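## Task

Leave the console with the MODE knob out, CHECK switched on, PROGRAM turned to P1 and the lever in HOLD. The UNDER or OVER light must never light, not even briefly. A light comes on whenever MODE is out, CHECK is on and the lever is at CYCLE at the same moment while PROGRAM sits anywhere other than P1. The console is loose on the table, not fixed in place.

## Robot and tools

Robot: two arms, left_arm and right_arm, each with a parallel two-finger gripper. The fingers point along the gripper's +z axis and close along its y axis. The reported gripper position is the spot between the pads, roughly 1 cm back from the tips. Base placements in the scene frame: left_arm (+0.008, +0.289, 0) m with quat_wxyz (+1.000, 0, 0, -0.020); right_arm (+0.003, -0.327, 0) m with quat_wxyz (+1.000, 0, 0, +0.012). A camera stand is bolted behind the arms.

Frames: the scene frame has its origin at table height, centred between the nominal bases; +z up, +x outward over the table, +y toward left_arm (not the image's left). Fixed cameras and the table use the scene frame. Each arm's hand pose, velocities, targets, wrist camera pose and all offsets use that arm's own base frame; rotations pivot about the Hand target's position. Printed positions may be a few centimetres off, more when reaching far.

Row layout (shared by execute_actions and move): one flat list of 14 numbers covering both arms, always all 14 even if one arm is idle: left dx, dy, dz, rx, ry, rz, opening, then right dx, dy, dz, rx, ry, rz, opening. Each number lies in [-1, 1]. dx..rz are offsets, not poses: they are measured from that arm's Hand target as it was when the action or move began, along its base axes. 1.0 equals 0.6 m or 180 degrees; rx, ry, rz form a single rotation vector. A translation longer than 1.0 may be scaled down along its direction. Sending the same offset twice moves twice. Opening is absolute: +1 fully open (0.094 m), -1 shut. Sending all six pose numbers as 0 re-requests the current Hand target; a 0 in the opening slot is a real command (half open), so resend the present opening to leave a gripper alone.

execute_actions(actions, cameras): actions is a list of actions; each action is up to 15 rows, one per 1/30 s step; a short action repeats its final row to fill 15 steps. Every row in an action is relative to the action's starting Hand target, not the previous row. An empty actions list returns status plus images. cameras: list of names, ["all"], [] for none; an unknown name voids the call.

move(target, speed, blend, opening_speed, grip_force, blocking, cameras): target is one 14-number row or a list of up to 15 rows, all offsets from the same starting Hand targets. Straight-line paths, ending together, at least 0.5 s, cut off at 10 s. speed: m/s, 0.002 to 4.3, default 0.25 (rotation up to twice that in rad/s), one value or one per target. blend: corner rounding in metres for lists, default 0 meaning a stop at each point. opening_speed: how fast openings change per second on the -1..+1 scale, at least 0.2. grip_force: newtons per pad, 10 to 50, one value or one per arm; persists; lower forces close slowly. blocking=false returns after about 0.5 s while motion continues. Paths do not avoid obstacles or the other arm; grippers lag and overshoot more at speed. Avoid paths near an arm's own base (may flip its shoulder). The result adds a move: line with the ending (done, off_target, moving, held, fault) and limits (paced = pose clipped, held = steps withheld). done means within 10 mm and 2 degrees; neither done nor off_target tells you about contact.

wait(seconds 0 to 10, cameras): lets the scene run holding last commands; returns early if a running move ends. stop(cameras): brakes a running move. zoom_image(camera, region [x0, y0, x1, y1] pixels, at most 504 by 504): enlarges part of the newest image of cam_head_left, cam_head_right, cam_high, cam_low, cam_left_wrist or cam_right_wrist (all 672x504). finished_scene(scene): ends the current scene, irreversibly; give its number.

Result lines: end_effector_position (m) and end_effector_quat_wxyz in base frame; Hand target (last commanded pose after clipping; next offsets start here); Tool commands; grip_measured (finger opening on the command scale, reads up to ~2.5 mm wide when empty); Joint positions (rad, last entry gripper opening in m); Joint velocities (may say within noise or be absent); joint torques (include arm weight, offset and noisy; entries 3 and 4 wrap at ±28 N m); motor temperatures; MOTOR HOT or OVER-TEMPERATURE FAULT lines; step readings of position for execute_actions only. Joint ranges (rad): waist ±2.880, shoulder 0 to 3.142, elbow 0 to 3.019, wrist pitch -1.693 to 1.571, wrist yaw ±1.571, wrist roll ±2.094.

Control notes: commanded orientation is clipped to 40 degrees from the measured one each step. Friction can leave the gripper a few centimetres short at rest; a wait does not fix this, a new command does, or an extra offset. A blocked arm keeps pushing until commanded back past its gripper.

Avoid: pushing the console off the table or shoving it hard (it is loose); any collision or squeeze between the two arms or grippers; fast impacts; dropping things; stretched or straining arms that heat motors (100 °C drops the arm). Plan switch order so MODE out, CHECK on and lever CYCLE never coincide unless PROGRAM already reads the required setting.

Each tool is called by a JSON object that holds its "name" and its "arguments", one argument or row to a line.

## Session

{"name": "execute_actions", "arguments": {
  "actions": []
}}

Scene clock: 0.00 s.
left_arm: end_effector_position=(+0.6297, -0.1771, +0.2998) grip_measured=+1.000 end_effector_quat_wxyz=(+0.414, -0.055, +0.850, -0.322) | right_arm: end_effector_position=(+0.2602, -0.1117, +0.2162) grip_measured=+1.000 end_effector_quat_wxyz=(-0.066, +0.386, +0.920, -0.030)
Joint positions: left_arm=[-0.177 1.532 1.274 -0.247 0.372 -0.528 0.094] | right_arm=[-0.369 1.17 1.054 -1.589 0.057 0.429 0.094]
Joint velocities: within noise
Joint torques (N m): no reading
Motor temperatures (°C): left_arm=[26 28 28 25 26 25 28] | right_arm=[28 27 27 28 25 25 27]
Heat: left arm: hottest shoulder 28 °C; right arm: hottest waist 28 °C.
Hand target: left_arm +0.6361, -0.1782, +0.3084; +0.421, -0.053, +0.846, -0.323 | right_arm +0.2660, -0.1139, +0.2225; -0.057, +0.386, +0.920, -0.030
Tool commands: left_gripper/opening=+1.0 right_gripper/opening=+1.0

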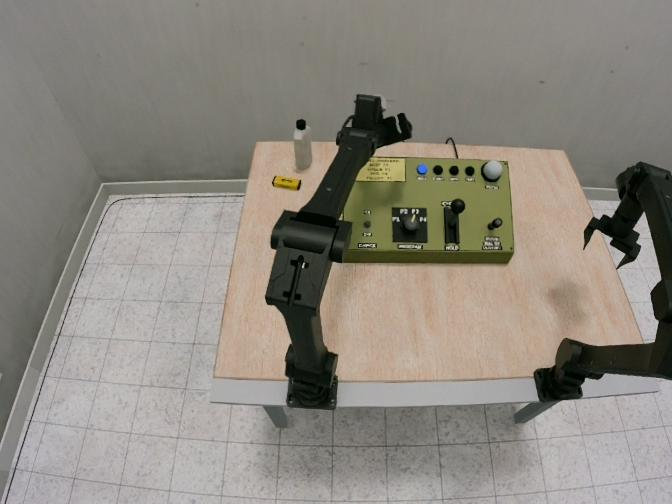

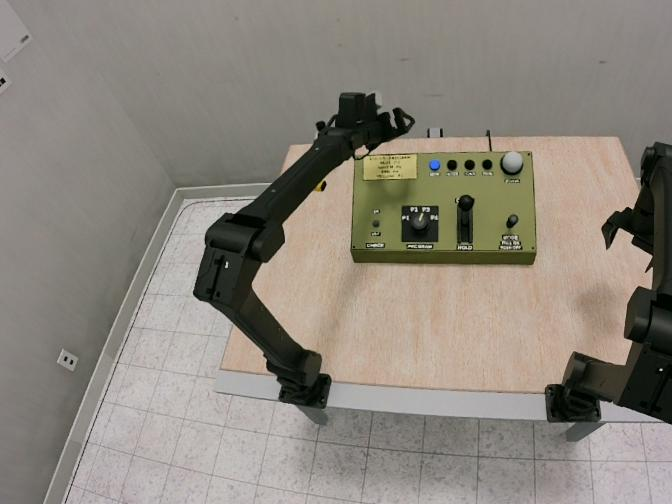

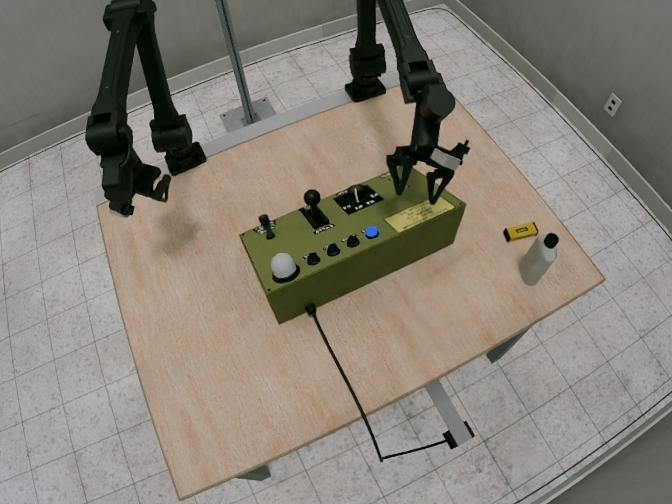

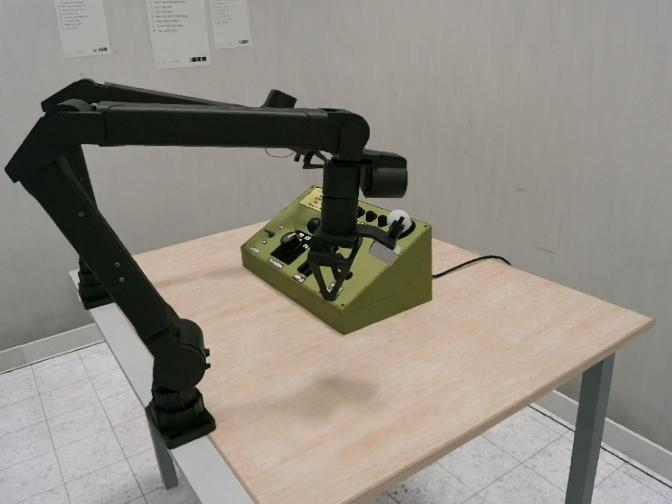

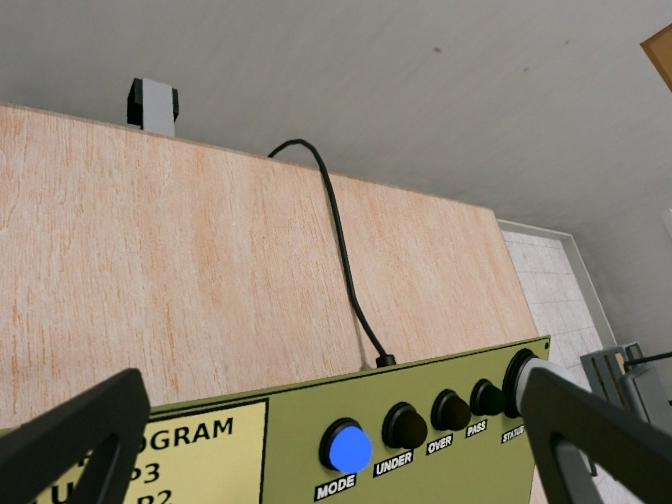

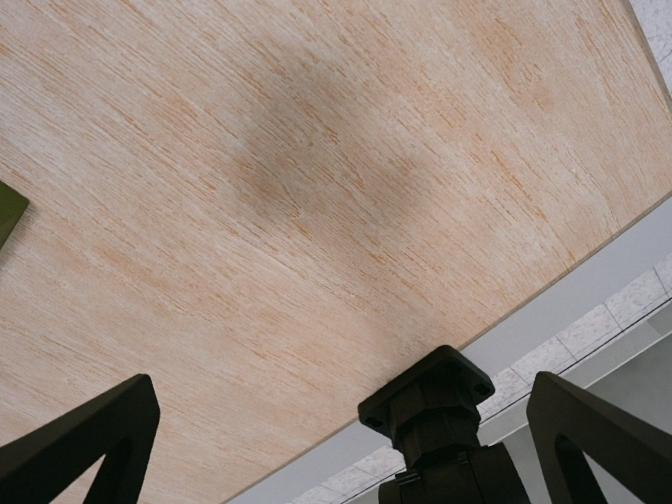

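{"name": "zoom_image", "arguments": {
  "camera": "cam_head_left",
  "region": [335, 145, 525, 275]
}}

{"name": "zoom_image", "arguments": {
  "camera": "cam_head_right",
  "region": [345, 140, 545, 275]
}}

{"name": "zoom_image", "arguments": {
  "camera": "cam_high",
  "region": [230, 150, 480, 330]
}}

{"name": "zoom_image", "arguments": {
  "camera": "cam_low",
  "region": [235, 180, 445, 340]
}}

Scaled by 2.653 from the camera's 672x504 image, which has a finer 960x720 frame.

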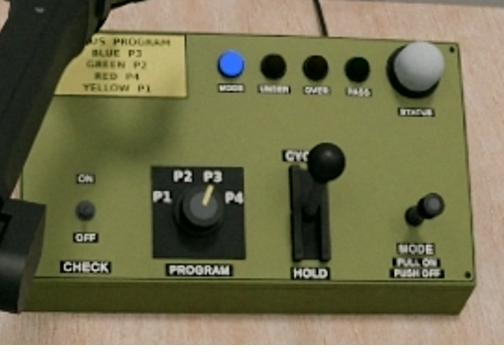

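Scaled by 2.520 from the camera's 672x504 image, which has a finer 960x720 frame.

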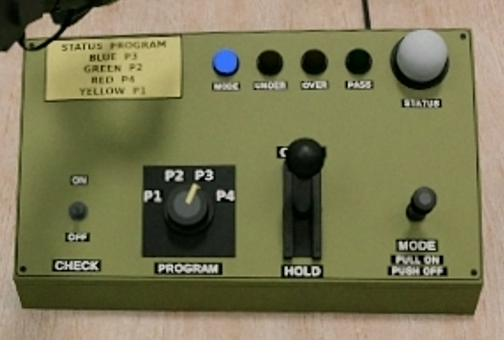

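Scaled by 2.016 from the camera's 672x504 image, which has a finer 960x720 frame.

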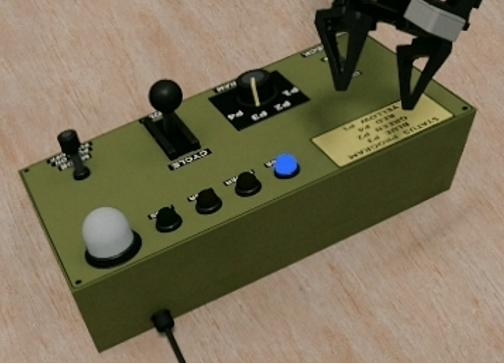

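Scaled by 2.400 from the camera's 672x504 image, which has a finer 960x720 frame.

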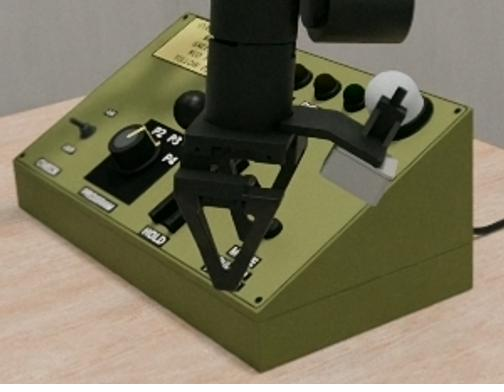

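{"name": "move", "arguments": {
  "target": [
    [-0.31,0,0.12,0.1,0.037,0.026,1,0.01,0.2,0.2,-0.036,-0.123,0.122,1],
    [-0.6735,0,0.07,0.2076,0.0733,0.0516,1,0.027,0.44,0.221,-0.0725,-0.2459,0.2432,1]
  ],
  "blend": [0.05,0],
  "speed": 0.3,
  "cameras": ["all"]
}}

Scene clock: 5.53 s.
left_arm: end_effector_position=(+0.2341, -0.1778, +0.3519) grip_measured=+1.000 end_effector_quat_wxyz=(+0.345, -0.021, +0.938, +0.003) | right_arm: end_effector_position=(+0.2793, +0.1482, +0.3554) grip_measured=+1.000 end_effector_quat_wxyz=(+0.338, +0.004, +0.941, -0.008)
Joint positions: left_arm=[-0.978 0.835 1.086 -1.398 -0.58 -0.895 0.094] | right_arm=[0.733 0.838 1.092 -1.287 0.455 0.614 0.094]
Joint torques (N m): left_arm=[-0.67 -2.78 8.43 1.03 -0.51 -0.08] | right_arm=[-2.08 -2.37 9.61 1.52 0.42 0.16]
Heat: left arm: hottest elbow 29 °C; right arm: hottest waist 28 °C.
Hand target: left_arm +0.2320, -0.1782, +0.3505; +0.342, -0.019, +0.939, +0.006 | right_arm +0.2821, +0.1501, +0.3551; +0.341, +0.011, +0.940, -0.004
Off the commanded pose: left_arm 0.003 m, 1 deg | right_arm 0.003 m, 1 deg.
move: done

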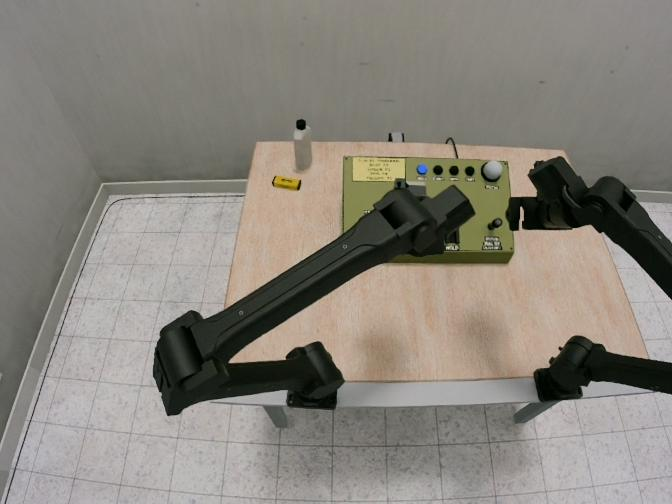

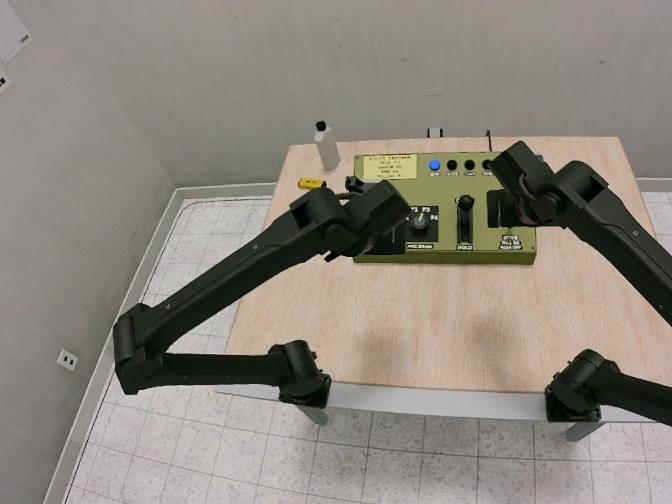

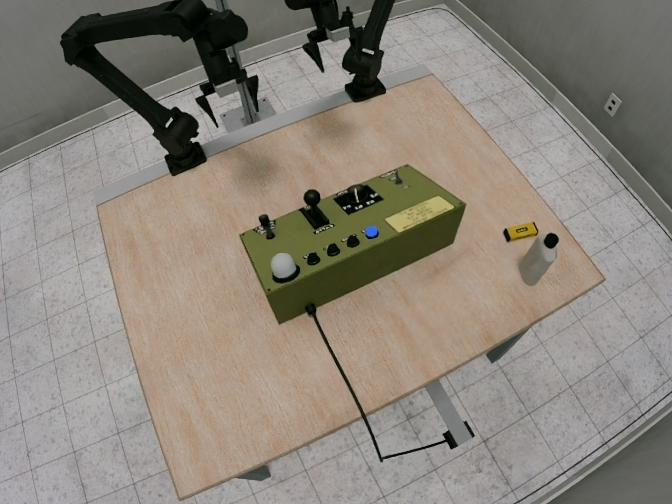

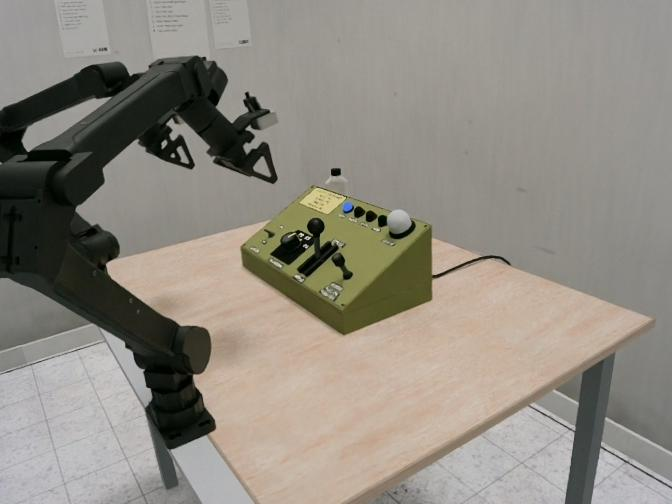

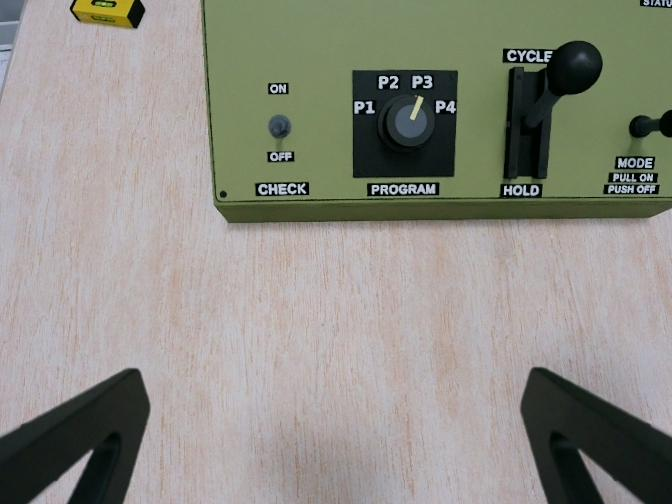

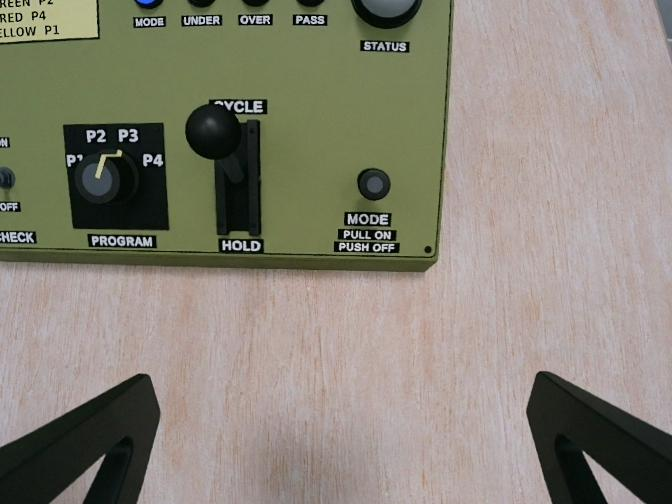

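{"name": "move", "arguments": {
  "target": [0,0.1,0,0,0,0,0.49,0.25,0.1567,-0.16,0,0.0778,0.0045,0.49],
  "cameras": ["cam_right_wrist","cam_low","cam_left_wrist"]
}}

Scene clock: 13.00 s.
left_arm: end_effector_position=(+0.2298, -0.1203, +0.3506) grip_measured=+0.492 end_effector_quat_wxyz=(+0.339, -0.015, +0.940, +0.008) | right_arm: end_effector_position=(+0.4189, +0.2381, +0.2388) grip_measured=+0.492 end_effector_quat_wxyz=(+0.205, +0.005, +0.979, -0.016)
Joint positions: left_arm=[-0.808 0.698 1.027 -1.398 -0.5 -0.709 0.07] | right_arm=[0.611 1.396 1.272 -1.12 0.26 0.577 0.07]
Joint torques (N m): left_arm=[1.49 -2.08 8.03 2.21 -0.24 0.06] | right_arm=[-1.9 -11.58 13.26 0.84 0.19 -0.08]
Heat: left arm: hottest elbow 30 °C; right arm: hottest elbow 29 °C.
Hand target: left_arm +0.2320, -0.1183, +0.3505; +0.342, -0.019, +0.939, +0.006 | right_arm +0.4322, +0.2440, +0.2591; +0.224, +0.004, +0.974, -0.003
Off the commanded pose: left_arm 0.003 m, 1 deg | right_arm 0.025 m, 3 deg.
move: off_target (right_arm)
Images, in order (width x height): cam_low 672x504, cam_left_wrist 672x504, cam_right_wrist 672x504.

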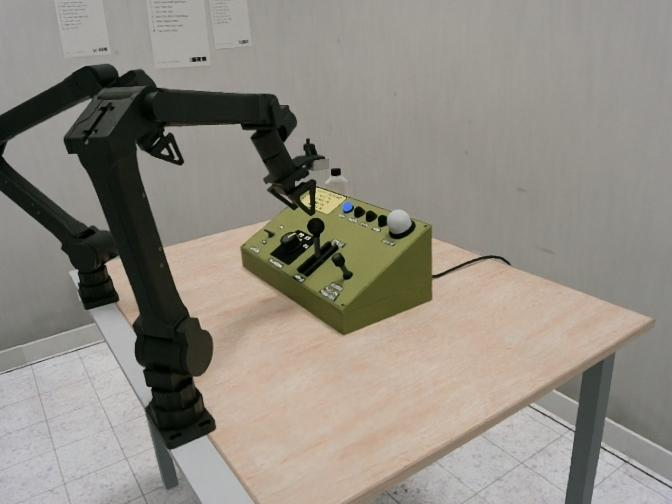

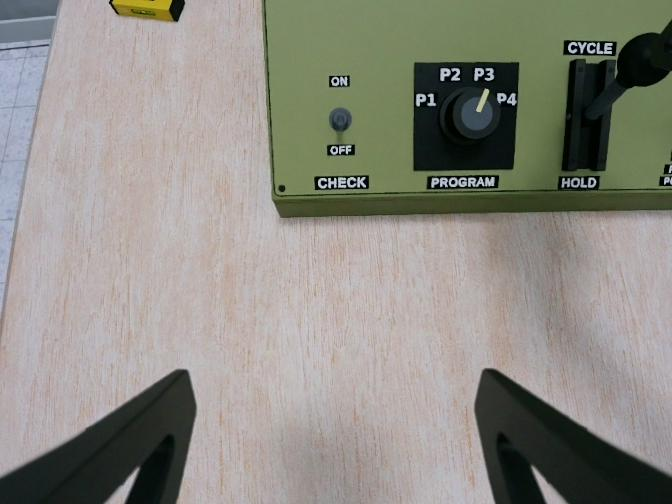

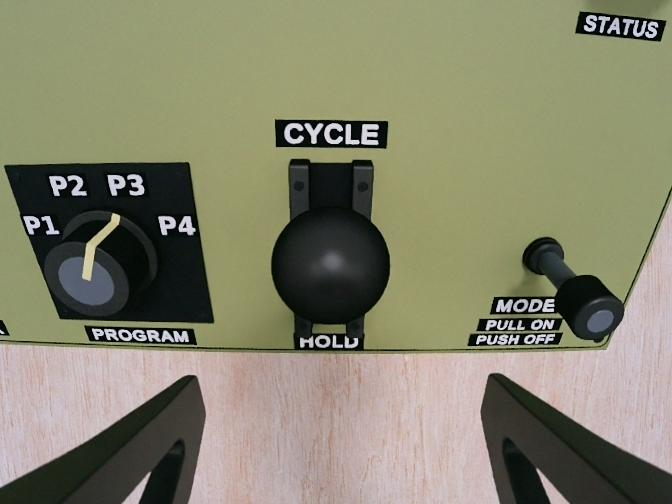

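{"name": "move", "arguments": {
  "target": [0,0,0,0,0,0,0.49,0.0382,0.0018,-0.116,0,-0.012,0,0.49],
  "speed": 0.12,
  "cameras": ["cam_right_wrist","cam_low","cam_head_right"]
}}

Scene clock: 16.23 s.
left_arm: end_effector_position=(+0.2298, -0.1203, +0.3506) grip_measured=+0.492 end_effector_quat_wxyz=(+0.339, -0.015, +0.940, +0.008) | right_arm: end_effector_position=(+0.4489, +0.2456, +0.1917) grip_measured=+0.492 end_effector_quat_wxyz=(+0.239, +0.007, +0.971, -0.002)
Joint positions: left_arm=[-0.808 0.698 1.027 -1.398 -0.5 -0.708 0.07] | right_arm=[0.592 1.454 1.187 -0.896 0.268 0.55 0.07]
Joint torques (N m): left_arm=[1.38 -1.32 8.09 2.22 -0.21 0.03] | right_arm=[-3.31 -11.46 9.94 1.43 0.33 -0.2]
Heat: left arm: hottest elbow 30 °C; right arm: hottest elbow 29 °C.
Hand target: left_arm +0.2320, -0.1183, +0.3505; +0.342, -0.019, +0.939, +0.006 | right_arm +0.4551, +0.2451, +0.1894; +0.243, +0.004, +0.970, -0.003
Off the commanded pose: left_arm 0.003 m, 1 deg | right_arm 0.007 m, 1 deg.
move: done
Images, in order (width x height): cam_head_right 672x504, cam_low 672x504, cam_right_wrist 672x504.

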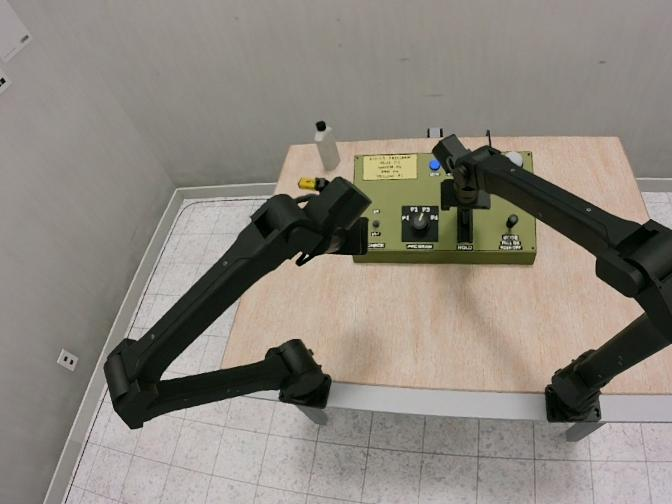

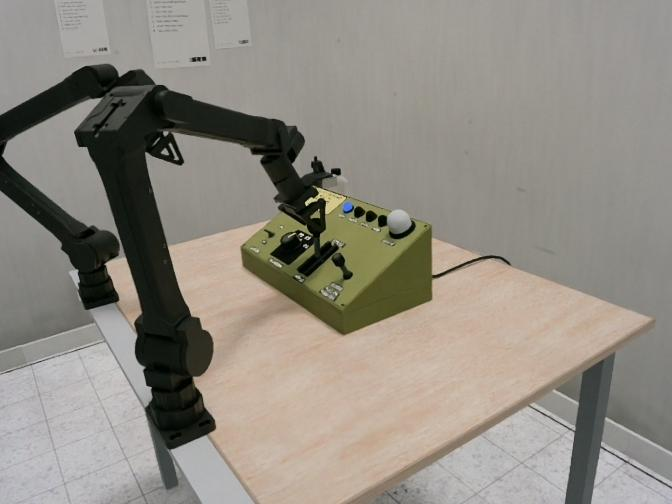

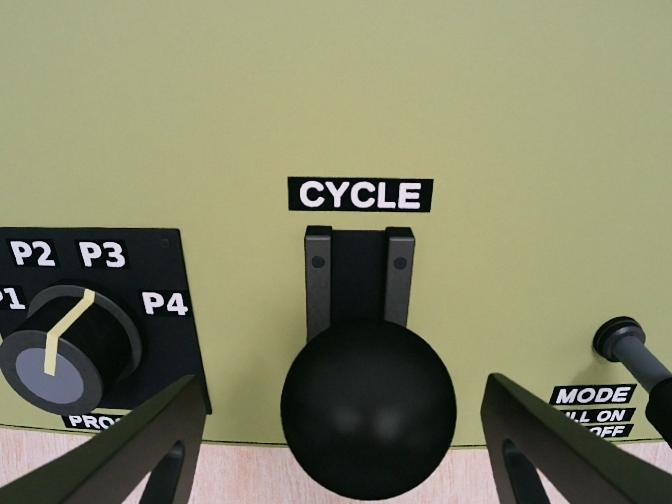

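{"name": "move", "arguments": {
  "target": [0,0,0,0,0,0,0.49,0,-0.0167,0,0,0,0,0.49],
  "speed": 0.1,
  "cameras": ["cam_right_wrist"]
}}

Scene clock: 18.07 s.
left_arm: end_effector_position=(+0.2298, -0.1203, +0.3506) grip_measured=+0.492 end_effector_quat_wxyz=(+0.339, -0.015, +0.940, +0.008) | right_arm: end_effector_position=(+0.4516, +0.2363, +0.1874) grip_measured=+0.492 end_effector_quat_wxyz=(+0.237, +0.007, +0.972, -0.006)
Joint positions: left_arm=[-0.808 0.698 1.027 -1.398 -0.5 -0.708 0.07] | right_arm=[0.572 1.454 1.177 -0.891 0.265 0.533 0.07]
Joint torques (N m): left_arm=[1.73 -1.44 8.09 2.39 -0.2 0.01] | right_arm=[-2.55 -13.22 9.24 1.18 0.16 -0.07]
Heat: left arm: hottest elbow 30 °C; right arm: hottest elbow 30 °C.
Hand target: left_arm +0.2320, -0.1183, +0.3505; +0.342, -0.019, +0.939, +0.006 | right_arm +0.4551, +0.2351, +0.1895; +0.243, +0.004, +0.970, -0.003
Off the commanded pose: left_arm 0.003 m, 1 deg | right_arm 0.004 m, 1 deg.
move: done
Images, in order (width x height): cam_right_wrist 672x504.

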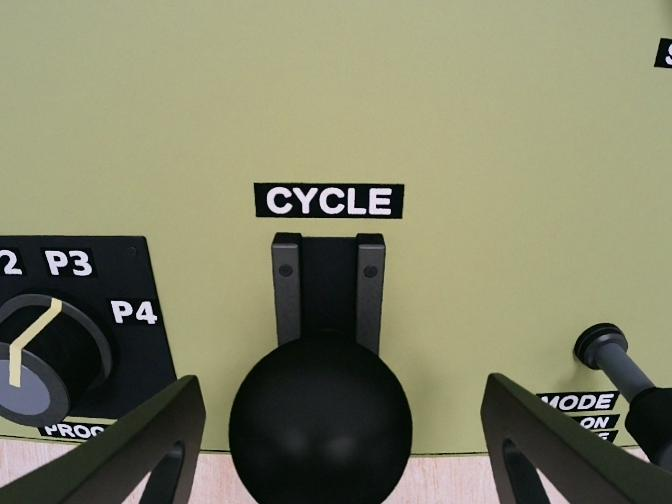

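{"name": "move", "arguments": {
  "target": [0,0,0,0,0,0,0.49,-0.0167,0.02,0.003,0,0,0,0.49],
  "speed": 0.1,
  "cameras": ["cam_right_wrist"]
}}

Scene clock: 19.93 s.
left_arm: end_effector_position=(+0.2298, -0.1203, +0.3506) grip_measured=+0.492 end_effector_quat_wxyz=(+0.339, -0.015, +0.940, +0.008) | right_arm: end_effector_position=(+0.4466, +0.2455, +0.1879) grip_measured=+0.492 end_effector_quat_wxyz=(+0.239, -0.001, +0.971, -0.006)
Joint positions: left_arm=[-0.808 0.698 1.027 -1.398 -0.5 -0.708 0.07] | right_arm=[0.596 1.454 1.177 -0.891 0.274 0.538 0.07]
Joint torques (N m): left_arm=[1.73 -1.96 7.99 2.25 -0.25 0.05] | right_arm=[-2.2 -13.86 9.4 0.69 0.36 0.17]
Heat: left arm: hottest elbow 30 °C; right arm: hottest elbow 30 °C.
Hand target: left_arm +0.2320, -0.1183, +0.3505; +0.342, -0.019, +0.939, +0.006 | right_arm +0.4451, +0.2471, +0.1913; +0.243, +0.004, +0.970, -0.003
Off the commanded pose: left_arm 0.003 m, 1 deg | right_arm 0.004 m, 1 deg.
move: done
Images, in order (width x height): cam_right_wrist 672x504.

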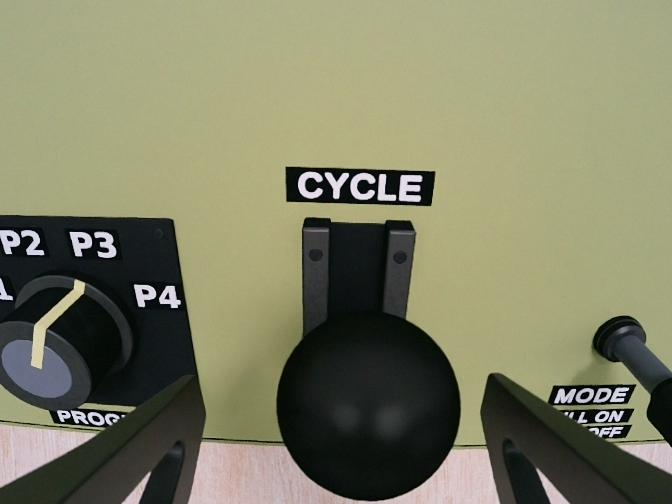

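{"name": "move", "arguments": {
  "target": [0,0,0,0,0,0,0.49,0,-0.013,0,0,0,0,0.49],
  "speed": 0.1,
  "cameras": ["cam_right_wrist"]
}}

Scene clock: 21.53 s.
left_arm: end_effector_position=(+0.2298, -0.1203, +0.3506) grip_measured=+0.492 end_effector_quat_wxyz=(+0.339, -0.015, +0.940, +0.008) | right_arm: end_effector_position=(+0.4434, +0.2426, +0.1866) grip_measured=+0.492 end_effector_quat_wxyz=(+0.238, +0.000, +0.971, -0.007)
Joint positions: left_arm=[-0.808 0.698 1.027 -1.398 -0.5 -0.708 0.07] | right_arm=[0.594 1.446 1.166 -0.891 0.273 0.539 0.07]
Joint torques (N m): left_arm=[1.49 -1.49 8.03 2.15 -0.21 0.02] | right_arm=[-1.32 -13.74 9.51 0.98 0.13 0]
Heat: left arm: hottest elbow 30 °C; right arm: hottest elbow 30 °C.
Hand target: left_arm +0.2320, -0.1183, +0.3505; +0.342, -0.019, +0.939, +0.006 | right_arm +0.4450, +0.2393, +0.1913; +0.243, +0.004, +0.970, -0.003
Off the commanded pose: left_arm 0.003 m, 1 deg | right_arm 0.006 m, 1 deg.
move: done
Images, in order (width x height): cam_right_wrist 672x504.

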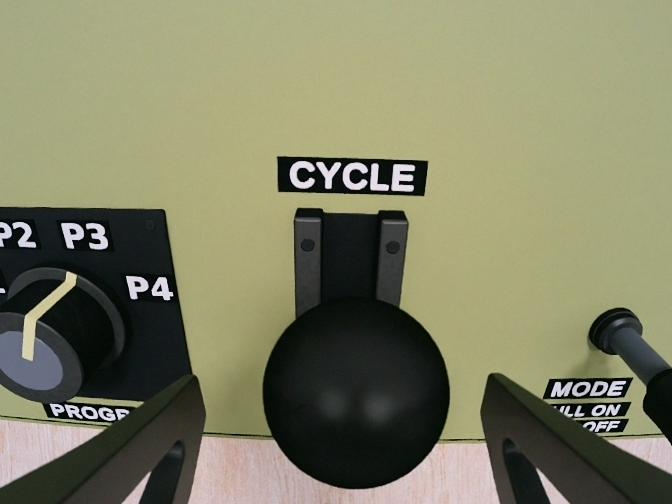

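{"name": "move", "arguments": {
  "target": [0,0,0,0,0,0,0.49,0,0,0,0,0,0,-0.4],
  "speed": 0.1,
  "grip_force": [30, 30],
  "cameras": ["cam_right_wrist"]
}}

Scene clock: 24.17 s.
left_arm: end_effector_position=(+0.2298, -0.1203, +0.3506) grip_measured=+0.492 end_effector_quat_wxyz=(+0.339, -0.015, +0.940, +0.008) | right_arm: end_effector_position=(+0.4432, +0.2416, +0.1868) grip_measured=-0.153 end_effector_quat_wxyz=(+0.238, +0.001, +0.971, -0.007)
Joint positions: left_arm=[-0.808 0.698 1.027 -1.398 -0.5 -0.708 0.07] | right_arm=[0.593 1.444 1.165 -0.891 0.273 0.539 0.04]
Joint torques (N m): left_arm=[1.55 -1.61 8.05 2.25 -0.21 0.06] | right_arm=[-3.72 -13.1 9.42 1.01 0.22 0.03]
Heat: left arm: hottest elbow 30 °C; right arm: hottest elbow 30 °C.
Hand target: left_arm +0.2320, -0.1183, +0.3505; +0.342, -0.019, +0.939, +0.006 | right_arm +0.4451, +0.2393, +0.1914; +0.243, +0.004, +0.970, -0.003
Off the commanded pose: left_arm 0.003 m, 1 deg | right_arm 0.005 m, 1 deg.
grip_force (N): 30, 30
move: done
Images, in order (width x height): cam_right_wrist 672x504.

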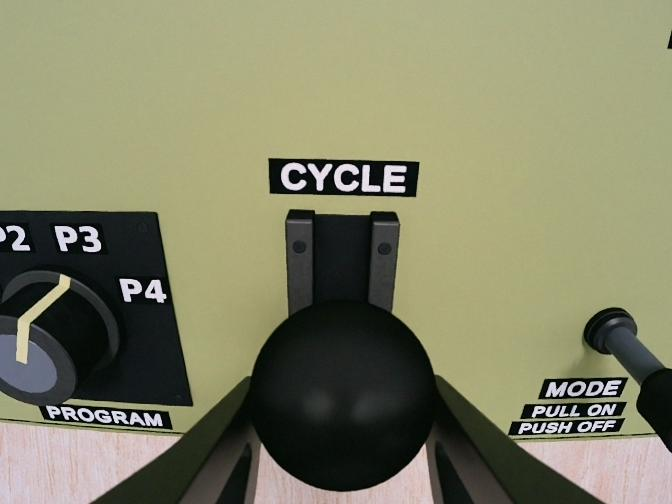

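{"name": "move", "arguments": {
  "target": [0,0,0,0,0,0,0.49,-0.0603,0.001,-0.016,0,0,0,-0.4],
  "speed": 0.08,
  "cameras": ["cam_right_wrist","cam_low"]
}}

Scene clock: 25.73 s.
left_arm: end_effector_position=(+0.2298, -0.1203, +0.3506) grip_measured=+0.492 end_effector_quat_wxyz=(+0.339, -0.015, +0.940, +0.008) | right_arm: end_effector_position=(+0.4156, +0.2412, +0.1810) grip_measured=-0.155 end_effector_quat_wxyz=(+0.248, +0.000, +0.969, -0.004)
Joint positions: left_arm=[-0.808 0.698 1.027 -1.398 -0.5 -0.708 0.07] | right_arm=[0.632 1.38 1.078 -0.856 0.294 0.569 0.04]
Joint torques (N m): left_arm=[1.32 -1.61 8.03 2.22 -0.18 0.06] | right_arm=[-2.26 -11.99 8.99 0.24 0.17 0.19]
Heat: left arm: hottest elbow 30 °C; right arm: hottest elbow 30 °C.
Hand target: left_arm +0.2320, -0.1183, +0.3505; +0.342, -0.019, +0.939, +0.006 | right_arm +0.4089, +0.2400, +0.1817; +0.243, +0.004, +0.970, -0.003
Off the commanded pose: left_arm 0.003 m, 1 deg | right_arm 0.007 m, 1 deg.
grip_force (N): 30, 30
move: done
Images, in order (width x height): cam_low 672x504, cam_right_wrist 672x504.

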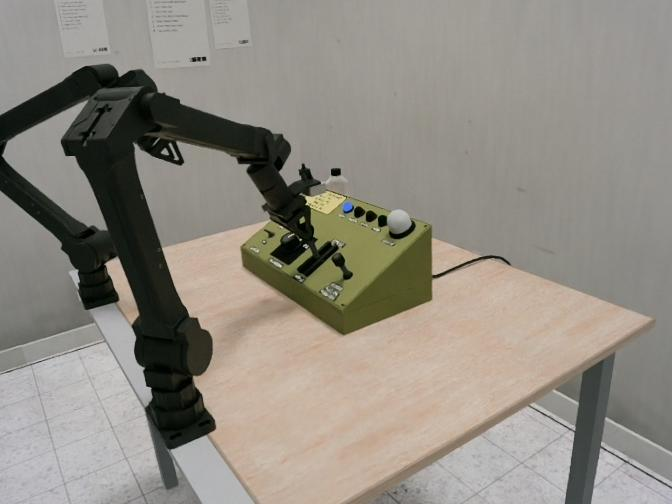

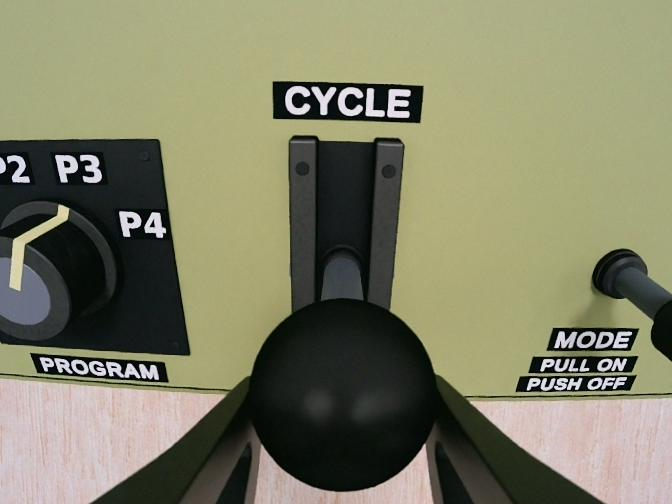

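{"name": "move", "arguments": {
  "target": [0,0,0,0,0,0,0.49,-0.0667,0.0017,-0.0567,0,0,0,-0.4],
  "speed": 0.08,
  "cameras": ["cam_right_wrist","cam_low"]
}}

Scene clock: 27.37 s.
left_arm: end_effector_position=(+0.2298, -0.1203, +0.3506) grip_measured=+0.492 end_effector_quat_wxyz=(+0.339, -0.015, +0.940, +0.008) | right_arm: end_effector_position=(+0.3752, +0.2437, +0.1494) grip_measured=-0.158 end_effector_quat_wxyz=(+0.246, -0.004, +0.969, -0.005)
Joint positions: left_arm=[-0.808 0.698 1.027 -1.398 -0.5 -0.708 0.07] | right_arm=[0.699 1.334 0.948 -0.794 0.318 0.627 0.04]
Joint torques (N m): left_arm=[1.49 -1.85 8.02 2.07 -0.27 0.01] | right_arm=[-1.2 -11.46 8.17 0.5 0.19 0.22]
Heat: left arm: hottest elbow 30 °C; right arm: hottest elbow 30 °C.
Hand target: left_arm +0.2320, -0.1183, +0.3505; +0.342, -0.019, +0.939, +0.006 | right_arm +0.3688, +0.2410, +0.1477; +0.243, +0.004, +0.970, -0.003
Off the commanded pose: left_arm 0.003 m, 1 deg | right_arm 0.007 m, 1 deg.
grip_force (N): 30, 30
move: done
Images, in order (width x height): cam_low 672x504, cam_right_wrist 672x504.

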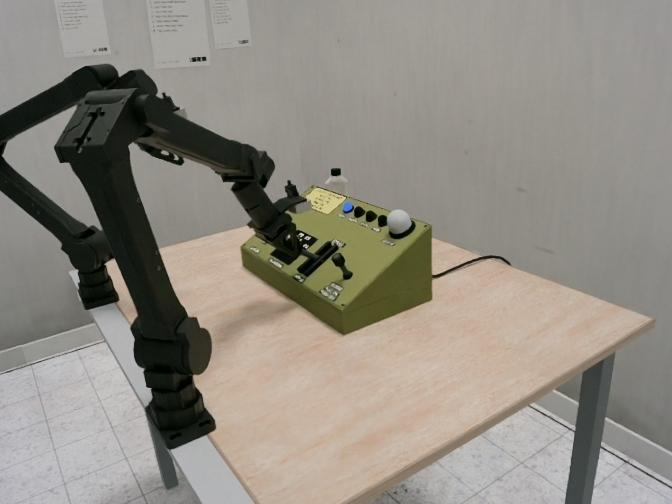

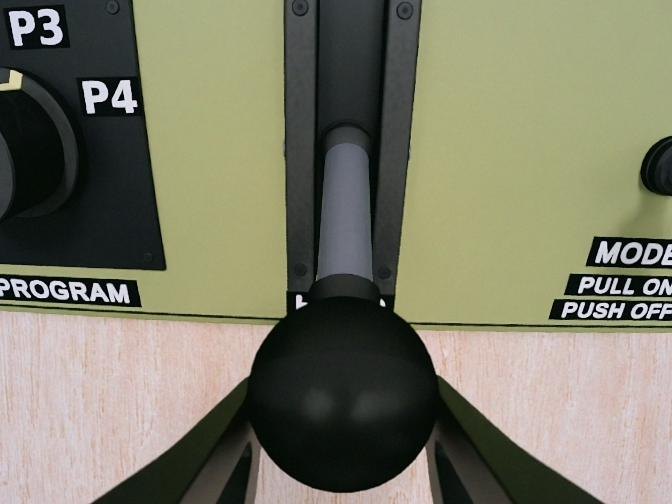

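{"name": "move", "arguments": {
  "target": [0,0,0,0,0,0,0.49,-0.0117,0.0033,-0.0067,0,0,0,-0.4],
  "speed": 0.08,
  "cameras": ["cam_right_wrist"]
}}

Scene clock: 28.50 s.
left_arm: end_effector_position=(+0.2298, -0.1203, +0.3506) grip_measured=+0.492 end_effector_quat_wxyz=(+0.339, -0.015, +0.940, +0.008) | right_arm: end_effector_position=(+0.3737, +0.2435, +0.1484) grip_measured=-0.158 end_effector_quat_wxyz=(+0.251, -0.004, +0.968, -0.005)
Joint positions: left_arm=[-0.808 0.698 1.027 -1.398 -0.5 -0.708 0.07] | right_arm=[0.704 1.33 0.939 -0.785 0.326 0.631 0.04]
Joint torques (N m): left_arm=[1.49 -1.85 8.25 2.24 -0.21 0.03] | right_arm=[-1.85 -10.75 7.53 0.55 0.07 0.31]
Heat: left arm: hottest elbow 30 °C; right arm: hottest elbow 30 °C.
Hand target: left_arm +0.2320, -0.1183, +0.3505; +0.342, -0.019, +0.939, +0.006 | right_arm +0.3619, +0.2429, +0.1437; +0.243, +0.004, +0.970, -0.003
Off the commanded pose: left_arm 0.003 m, 1 deg | right_arm 0.013 m, 1 deg.
grip_force (N): 30, 30
move: off_target (right_arm)
Images, in order (width x height): cam_right_wrist 672x504.

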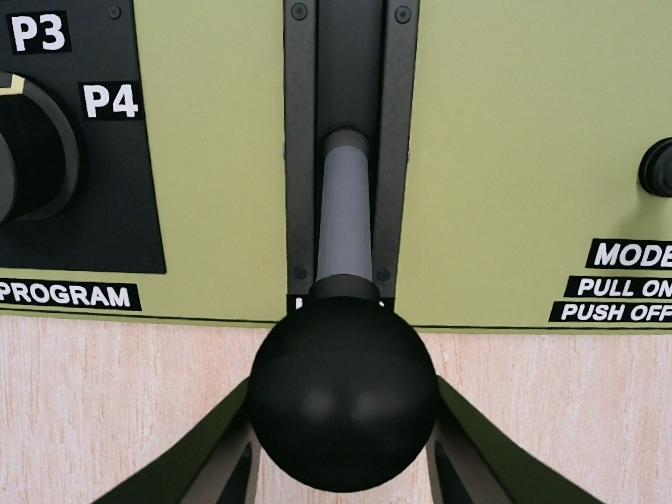

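{"name": "move", "arguments": {
  "target": [
    [0,0,0,0,0,0,0.49,0.0197,0.001,0.0078,0,0,0,0.49],
    [0,0,0,0,0,0,0.49,-0.043,0.001,0.1255,0,0,0,0.49],
    [0.3167,-0.1945,-0.2258,0.0909,0.0694,-0.1354,0.49,-0.103,-0.3217,0.26,0,0,0,0.49]
  ],
  "speed": [0.1,0.15,0.25],
  "blend": [0,0.02,0],
  "cameras": ["all"]
}}

Scene clock: 33.73 s.
left_arm: end_effector_position=(+0.4045, -0.2309, +0.1958) grip_measured=+0.492 end_effector_quat_wxyz=(+0.211, +0.236, +0.945, +0.077) | right_arm: end_effector_position=(+0.2998, +0.0495, +0.2917) grip_measured=+0.488 end_effector_quat_wxyz=(+0.239, +0.011, +0.971, -0.003)
Joint positions: left_arm=[-0.627 1.364 1.117 -0.976 -0.297 -0.086 0.07] | right_arm=[0.233 0.822 0.973 -1.252 0.119 0.227 0.07]
Joint torques (N m): left_arm=[1.67 -12.34 11.51 1.83 -0.09 0.03] | right_arm=[-1.9 -3.19 11.49 0.64 0.05 -0.13]
Heat: left arm: hottest elbow 31 °C; right arm: hottest elbow 30 °C.
Hand target: left_arm +0.4221, -0.2349, +0.2151; +0.232, +0.227, +0.943, +0.069 | right_arm +0.3000, +0.0500, +0.2997; +0.243, +0.004, +0.970, -0.003
Off the commanded pose: left_arm 0.026 m, 3 deg | right_arm 0.008 m, 1 deg.
grip_force (N): 30, 30
move: off_target (left_arm)

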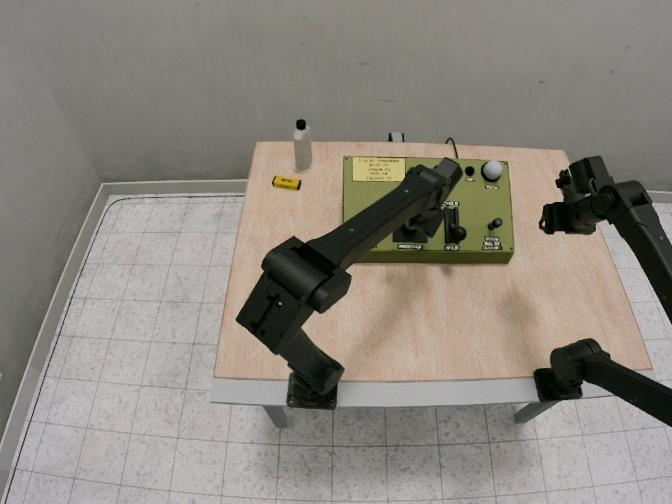

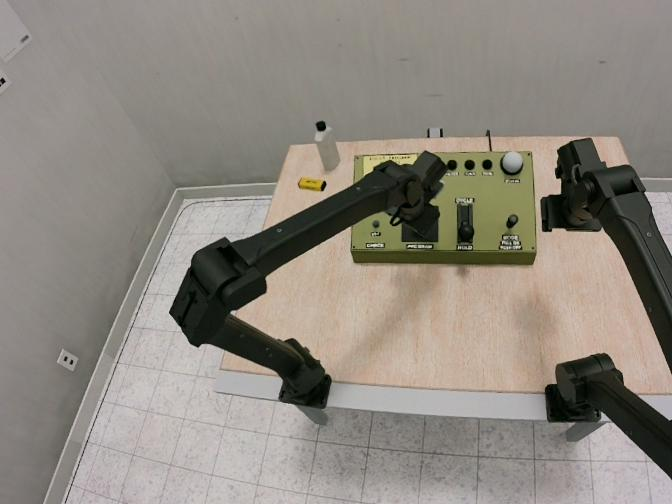

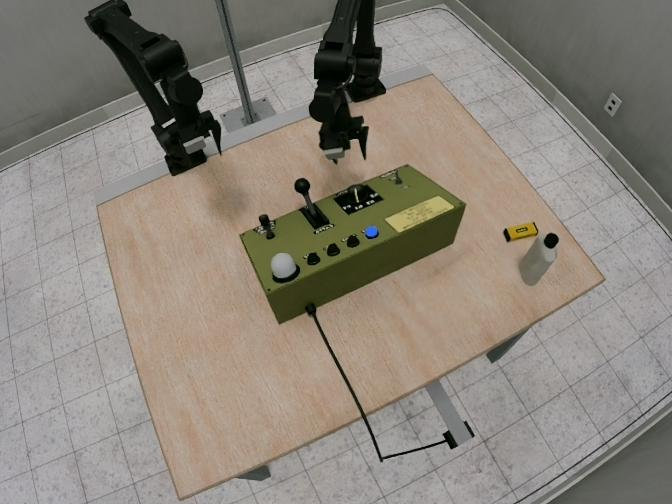

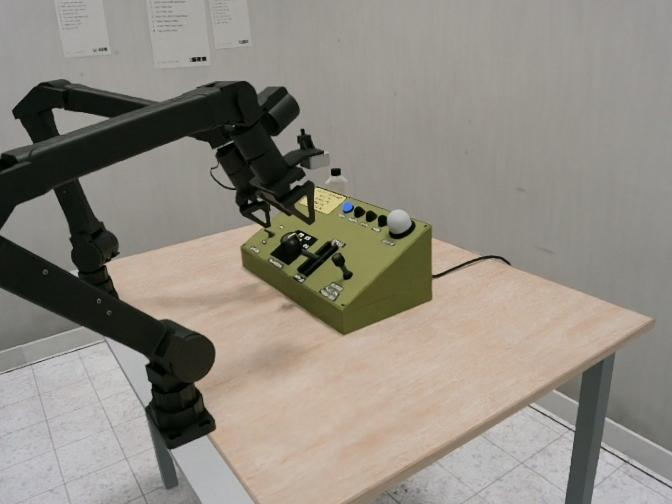

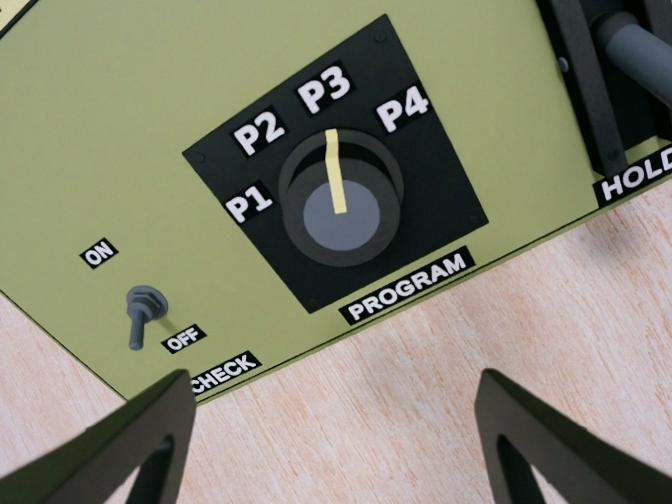

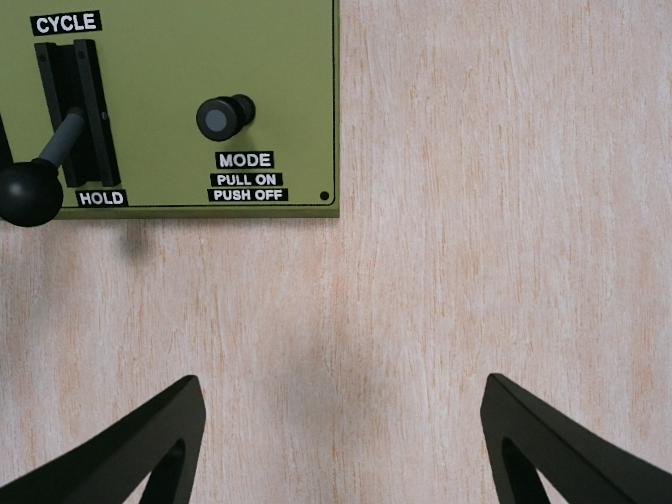

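{"name": "move", "arguments": {
  "target": [0.0363,-0.0027,-0.1045,0,0,0,0.49,0,0,0,0,0,0,0.49],
  "speed": 0.12,
  "cameras": ["cam_left_wrist"]
}}

Scene clock: 37.67 s.
left_arm: end_effector_position=(+0.4372, -0.2408, +0.1576) grip_measured=+0.492 end_effector_quat_wxyz=(+0.233, +0.231, +0.942, +0.068) | right_arm: end_effector_position=(+0.2998, +0.0495, +0.2917) grip_measured=+0.488 end_effector_quat_wxyz=(+0.239, +0.011, +0.971, -0.003)
Joint positions: left_arm=[-0.601 1.453 1.091 -0.805 -0.286 -0.061 0.07] | right_arm=[0.233 0.822 0.973 -1.252 0.119 0.227 0.07]
Joint torques (N m): left_arm=[1.67 -13.16 8.31 2.26 -0.11 0.03] | right_arm=[-2.84 -2.61 11.54 0.42 0.04 -0.11]
Heat: left arm: hottest elbow 31 °C; right arm: hottest elbow 31 °C.
Hand target: left_arm +0.4438, -0.2366, +0.1522; +0.232, +0.228, +0.943, +0.069 | right_arm +0.3000, +0.0500, +0.2997; +0.243, +0.004, +0.970, -0.003
Off the commanded pose: left_arm 0.009 m, 0 deg | right_arm 0.008 m, 1 deg.
grip_force (N): 30, 30
move: done
Images, in order (width x height): cam_left_wrist 672x504.

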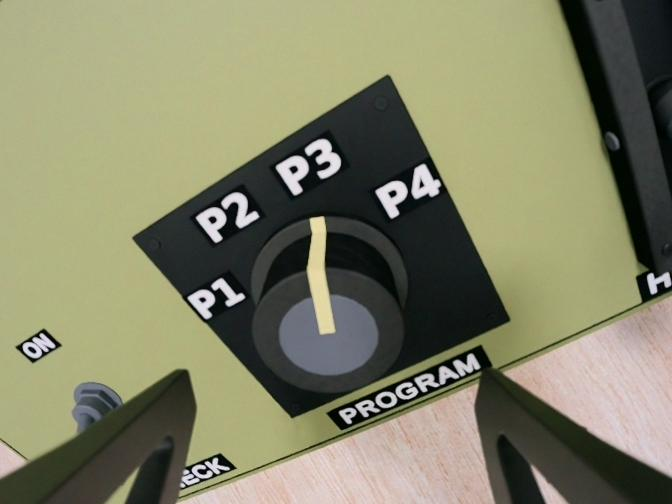

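{"name": "move", "arguments": {
  "target": [0.027,0.005,-0.0575,0,0,0,0.49,0,0,0,0,0,0,0.49],
  "speed": 0.12,
  "cameras": ["cam_left_wrist"]
}}

Scene clock: 42.57 s.
left_arm: end_effector_position=(+0.4544, -0.2381, +0.1247) grip_measured=+0.492 end_effector_quat_wxyz=(+0.234, +0.230, +0.942, +0.067) | right_arm: end_effector_position=(+0.2998, +0.0495, +0.2917) grip_measured=+0.488 end_effector_quat_wxyz=(+0.239, +0.011, +0.971, -0.003)
Joint positions: left_arm=[-0.574 1.519 1.068 -0.707 -0.276 -0.037 0.07] | right_arm=[0.233 0.822 0.973 -1.252 0.119 0.227 0.07]
Joint torques (N m): left_arm=[1.79 -13.04 7.82 2.17 -0.06 -0.01] | right_arm=[-2.78 -2.55 11.17 0.43 0.07 -0.12]
Heat: left arm: hottest elbow 32 °C; right arm: hottest elbow 31 °C.
Hand target: left_arm +0.4600, -0.2337, +0.1178; +0.232, +0.228, +0.943, +0.068 | right_arm +0.3000, +0.0500, +0.2997; +0.243, +0.004, +0.970, -0.003
Off the commanded pose: left_arm 0.010 m, 0 deg | right_arm 0.008 m, 1 deg.
grip_force (N): 30, 30
move: done
Images, in order (width x height): cam_left_wrist 672x504.

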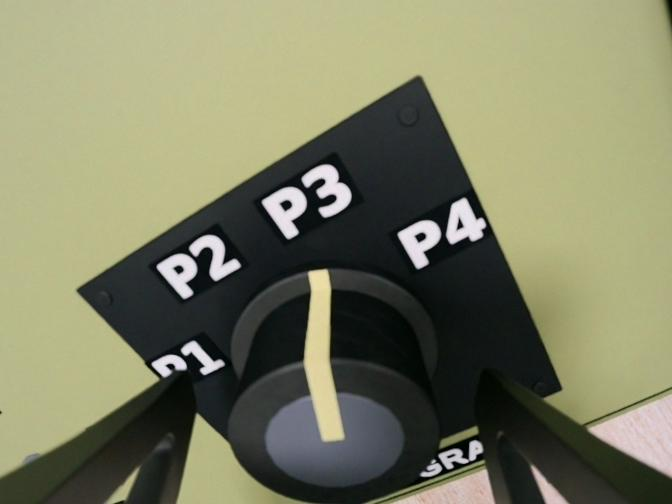

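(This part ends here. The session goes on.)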